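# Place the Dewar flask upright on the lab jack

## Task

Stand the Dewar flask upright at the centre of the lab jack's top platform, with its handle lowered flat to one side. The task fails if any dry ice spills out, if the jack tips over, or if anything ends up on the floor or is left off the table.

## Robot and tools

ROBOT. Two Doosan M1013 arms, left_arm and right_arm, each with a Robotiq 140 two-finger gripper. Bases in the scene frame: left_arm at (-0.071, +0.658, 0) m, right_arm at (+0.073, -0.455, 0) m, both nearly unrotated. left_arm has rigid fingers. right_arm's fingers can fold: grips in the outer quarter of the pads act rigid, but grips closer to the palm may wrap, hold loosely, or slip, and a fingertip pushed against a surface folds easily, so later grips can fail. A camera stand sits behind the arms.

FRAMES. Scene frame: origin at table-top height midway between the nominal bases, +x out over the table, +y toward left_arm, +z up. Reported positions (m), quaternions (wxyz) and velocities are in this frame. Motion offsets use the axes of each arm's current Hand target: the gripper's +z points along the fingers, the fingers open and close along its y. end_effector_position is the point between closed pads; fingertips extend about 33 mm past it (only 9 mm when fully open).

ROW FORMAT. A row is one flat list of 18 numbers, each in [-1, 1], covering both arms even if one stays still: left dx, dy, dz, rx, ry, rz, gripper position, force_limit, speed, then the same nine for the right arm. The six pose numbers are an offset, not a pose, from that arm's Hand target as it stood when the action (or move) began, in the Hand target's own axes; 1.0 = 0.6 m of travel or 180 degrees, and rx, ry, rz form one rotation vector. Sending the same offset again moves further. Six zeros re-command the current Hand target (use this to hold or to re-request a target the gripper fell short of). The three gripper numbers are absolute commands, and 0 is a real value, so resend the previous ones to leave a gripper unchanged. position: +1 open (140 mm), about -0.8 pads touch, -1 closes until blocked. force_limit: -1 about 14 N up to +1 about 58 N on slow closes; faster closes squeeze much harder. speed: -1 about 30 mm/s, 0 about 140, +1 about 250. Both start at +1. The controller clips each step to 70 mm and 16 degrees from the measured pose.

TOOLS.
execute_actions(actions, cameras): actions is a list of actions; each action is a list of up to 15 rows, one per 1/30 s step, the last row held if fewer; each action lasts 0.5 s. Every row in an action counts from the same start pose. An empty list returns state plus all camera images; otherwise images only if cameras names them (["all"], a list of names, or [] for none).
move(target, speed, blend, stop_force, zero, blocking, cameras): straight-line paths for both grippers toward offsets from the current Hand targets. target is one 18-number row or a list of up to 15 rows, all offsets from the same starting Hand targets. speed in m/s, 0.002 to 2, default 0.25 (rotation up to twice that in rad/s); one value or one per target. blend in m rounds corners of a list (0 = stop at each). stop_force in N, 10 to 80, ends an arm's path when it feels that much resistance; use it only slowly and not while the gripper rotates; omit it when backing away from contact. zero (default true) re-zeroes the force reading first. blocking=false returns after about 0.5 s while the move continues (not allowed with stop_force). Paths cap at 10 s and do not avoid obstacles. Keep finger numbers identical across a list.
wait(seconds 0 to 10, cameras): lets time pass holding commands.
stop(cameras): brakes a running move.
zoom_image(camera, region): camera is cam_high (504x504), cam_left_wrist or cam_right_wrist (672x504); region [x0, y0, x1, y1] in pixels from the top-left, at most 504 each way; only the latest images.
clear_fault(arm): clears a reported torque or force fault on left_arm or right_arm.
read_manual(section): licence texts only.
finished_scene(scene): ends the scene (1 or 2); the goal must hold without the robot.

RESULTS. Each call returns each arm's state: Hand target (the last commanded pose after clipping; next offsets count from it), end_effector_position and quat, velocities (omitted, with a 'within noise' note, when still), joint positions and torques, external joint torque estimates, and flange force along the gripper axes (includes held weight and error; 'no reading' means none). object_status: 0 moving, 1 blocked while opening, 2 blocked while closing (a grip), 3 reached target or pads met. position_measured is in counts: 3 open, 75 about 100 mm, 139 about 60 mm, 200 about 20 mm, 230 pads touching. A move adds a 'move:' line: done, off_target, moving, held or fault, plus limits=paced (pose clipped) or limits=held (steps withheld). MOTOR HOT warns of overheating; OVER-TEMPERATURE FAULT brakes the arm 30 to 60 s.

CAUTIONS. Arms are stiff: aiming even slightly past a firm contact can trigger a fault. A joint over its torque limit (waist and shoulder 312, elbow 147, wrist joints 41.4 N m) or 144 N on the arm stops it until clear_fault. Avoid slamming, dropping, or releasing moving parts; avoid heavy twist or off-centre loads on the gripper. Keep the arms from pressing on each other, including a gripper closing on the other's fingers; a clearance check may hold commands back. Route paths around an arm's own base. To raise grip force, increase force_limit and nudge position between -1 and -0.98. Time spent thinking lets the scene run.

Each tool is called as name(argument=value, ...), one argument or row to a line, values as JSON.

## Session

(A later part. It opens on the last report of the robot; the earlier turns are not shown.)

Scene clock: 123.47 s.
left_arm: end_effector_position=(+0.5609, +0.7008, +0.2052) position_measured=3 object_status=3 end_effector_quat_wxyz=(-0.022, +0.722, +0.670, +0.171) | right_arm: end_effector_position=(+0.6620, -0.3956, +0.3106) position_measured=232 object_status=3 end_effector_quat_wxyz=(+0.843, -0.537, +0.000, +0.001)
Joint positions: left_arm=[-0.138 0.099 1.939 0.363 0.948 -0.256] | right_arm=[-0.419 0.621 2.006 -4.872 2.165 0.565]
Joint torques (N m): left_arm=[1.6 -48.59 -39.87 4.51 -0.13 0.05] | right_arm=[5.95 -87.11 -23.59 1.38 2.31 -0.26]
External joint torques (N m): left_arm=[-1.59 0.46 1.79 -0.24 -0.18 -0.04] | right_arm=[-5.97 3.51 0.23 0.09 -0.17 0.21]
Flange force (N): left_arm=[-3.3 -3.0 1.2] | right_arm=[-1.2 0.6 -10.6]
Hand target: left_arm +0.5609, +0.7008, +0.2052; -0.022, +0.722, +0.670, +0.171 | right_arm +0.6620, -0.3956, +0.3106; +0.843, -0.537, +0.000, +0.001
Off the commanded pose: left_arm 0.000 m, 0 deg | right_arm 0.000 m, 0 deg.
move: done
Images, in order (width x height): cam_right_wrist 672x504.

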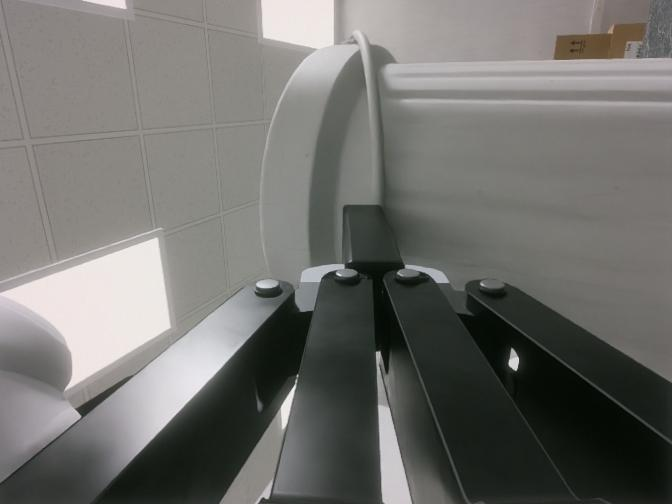

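move(
  target=[
    [0,0,0,0,0,0,1,1,1,0,-0.0423,-0.0906,0,0,0,-1,-0.5,-0.3],
    [0,0,0,0,0,0,1,1,1,0,-0.3322,-0.1209,-0.1389,0,0,-1,-0.5,-0.3],
  ],
  speed=[0.06,0.2],
  blend=[0.02,0],
  cameras=["cam_high","cam_right_wrist"],
)

zoom_image(
  camera="cam_high",
  region=[30, 200, 190, 380],
)

zoom_image(
  camera="cam_high",
  region=[50, 250, 180, 380],
)

zoom_image(
  camera="cam_right_wrist",
  region=[380, 20, 672, 300],
)

Scene clock: 127.13 s.
left_arm: end_effector_position=(+0.5609, +0.7008, +0.2052) position_measured=3 object_status=3 end_effector_quat_wxyz=(-0.022, +0.722, +0.670, +0.171) | right_arm: end_effector_position=(+0.6622, -0.5456, +0.4605) position_measured=232 object_status=3 end_effector_quat_wxyz=(+0.707, -0.707, +0.000, +0.000)
Joint positions: left_arm=[-0.138 0.099 1.939 0.363 0.948 -0.256] | right_arm=[-0.645 0.385 1.683 -5.074 2.149 0.965]
Joint torques (N m): left_arm=[1.86 -48.63 -39.92 4.51 -0.14 0.05] | right_arm=[5.6 -78.84 -36.36 3.17 1.79 -0.22]
External joint torques (N m): left_arm=[-1.67 0.41 1.61 -0.21 -0.18 -0.05] | right_arm=[-5.1 2.79 -0.74 0.08 -0.21 0.17]
Flange force (N): left_arm=[-3.4 -2.7 1.0] | right_arm=[0.5 1.2 -8.5]
Hand target: left_arm +0.5609, +0.7008, +0.2052; -0.022, +0.722, +0.670, +0.171 | right_arm +0.6622, -0.5456, +0.4605; +0.707, -0.707, -0.001, +0.000
Off the commanded pose: left_arm 0.000 m, 0 deg | right_arm 0.000 m, 0 deg.
move: done
Images, in order (width x height): cam_high 504x504, cam_right_wrist 672x504.

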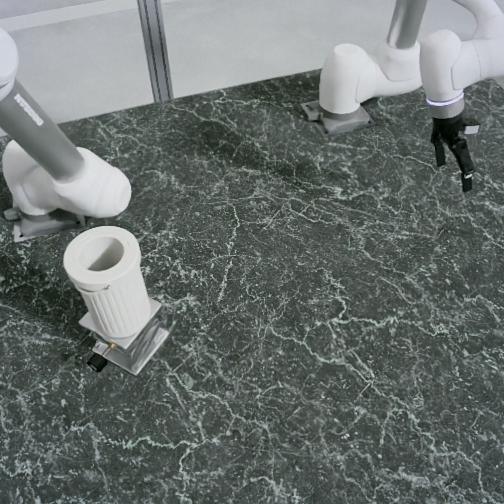

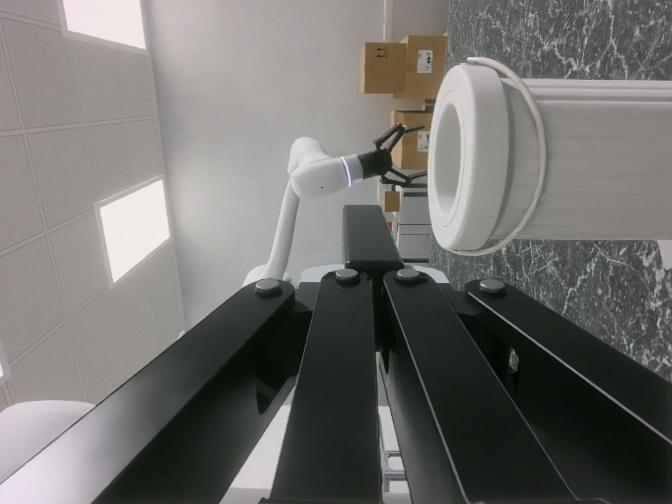

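Scaled by 2.800 from the camera's 504x504 image, which has a finer 720x720 frame.

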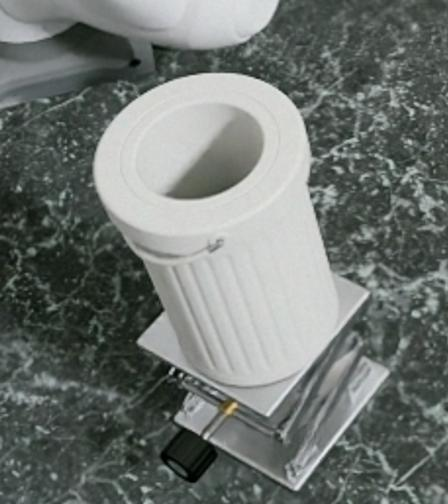

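Scaled by 3.877 from the camera's 504x504 image, which has a finer 720x720 frame.

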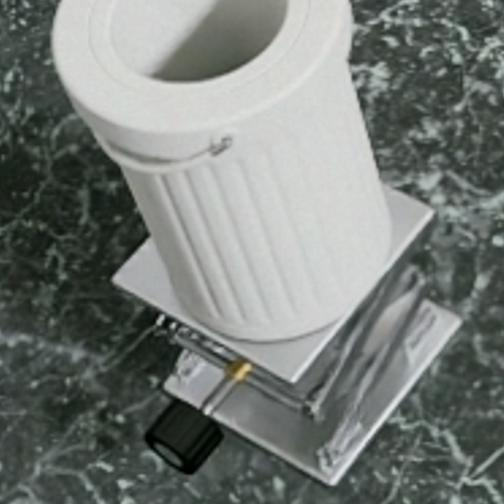

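Scaled by 1.726 from the camera's 672x504 image, which has a finer 960x720 frame.

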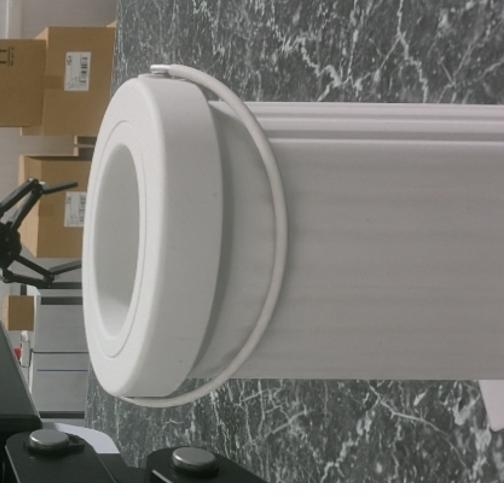

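finished_scene(
  scene=2,
)

The scene is finished: the task was done.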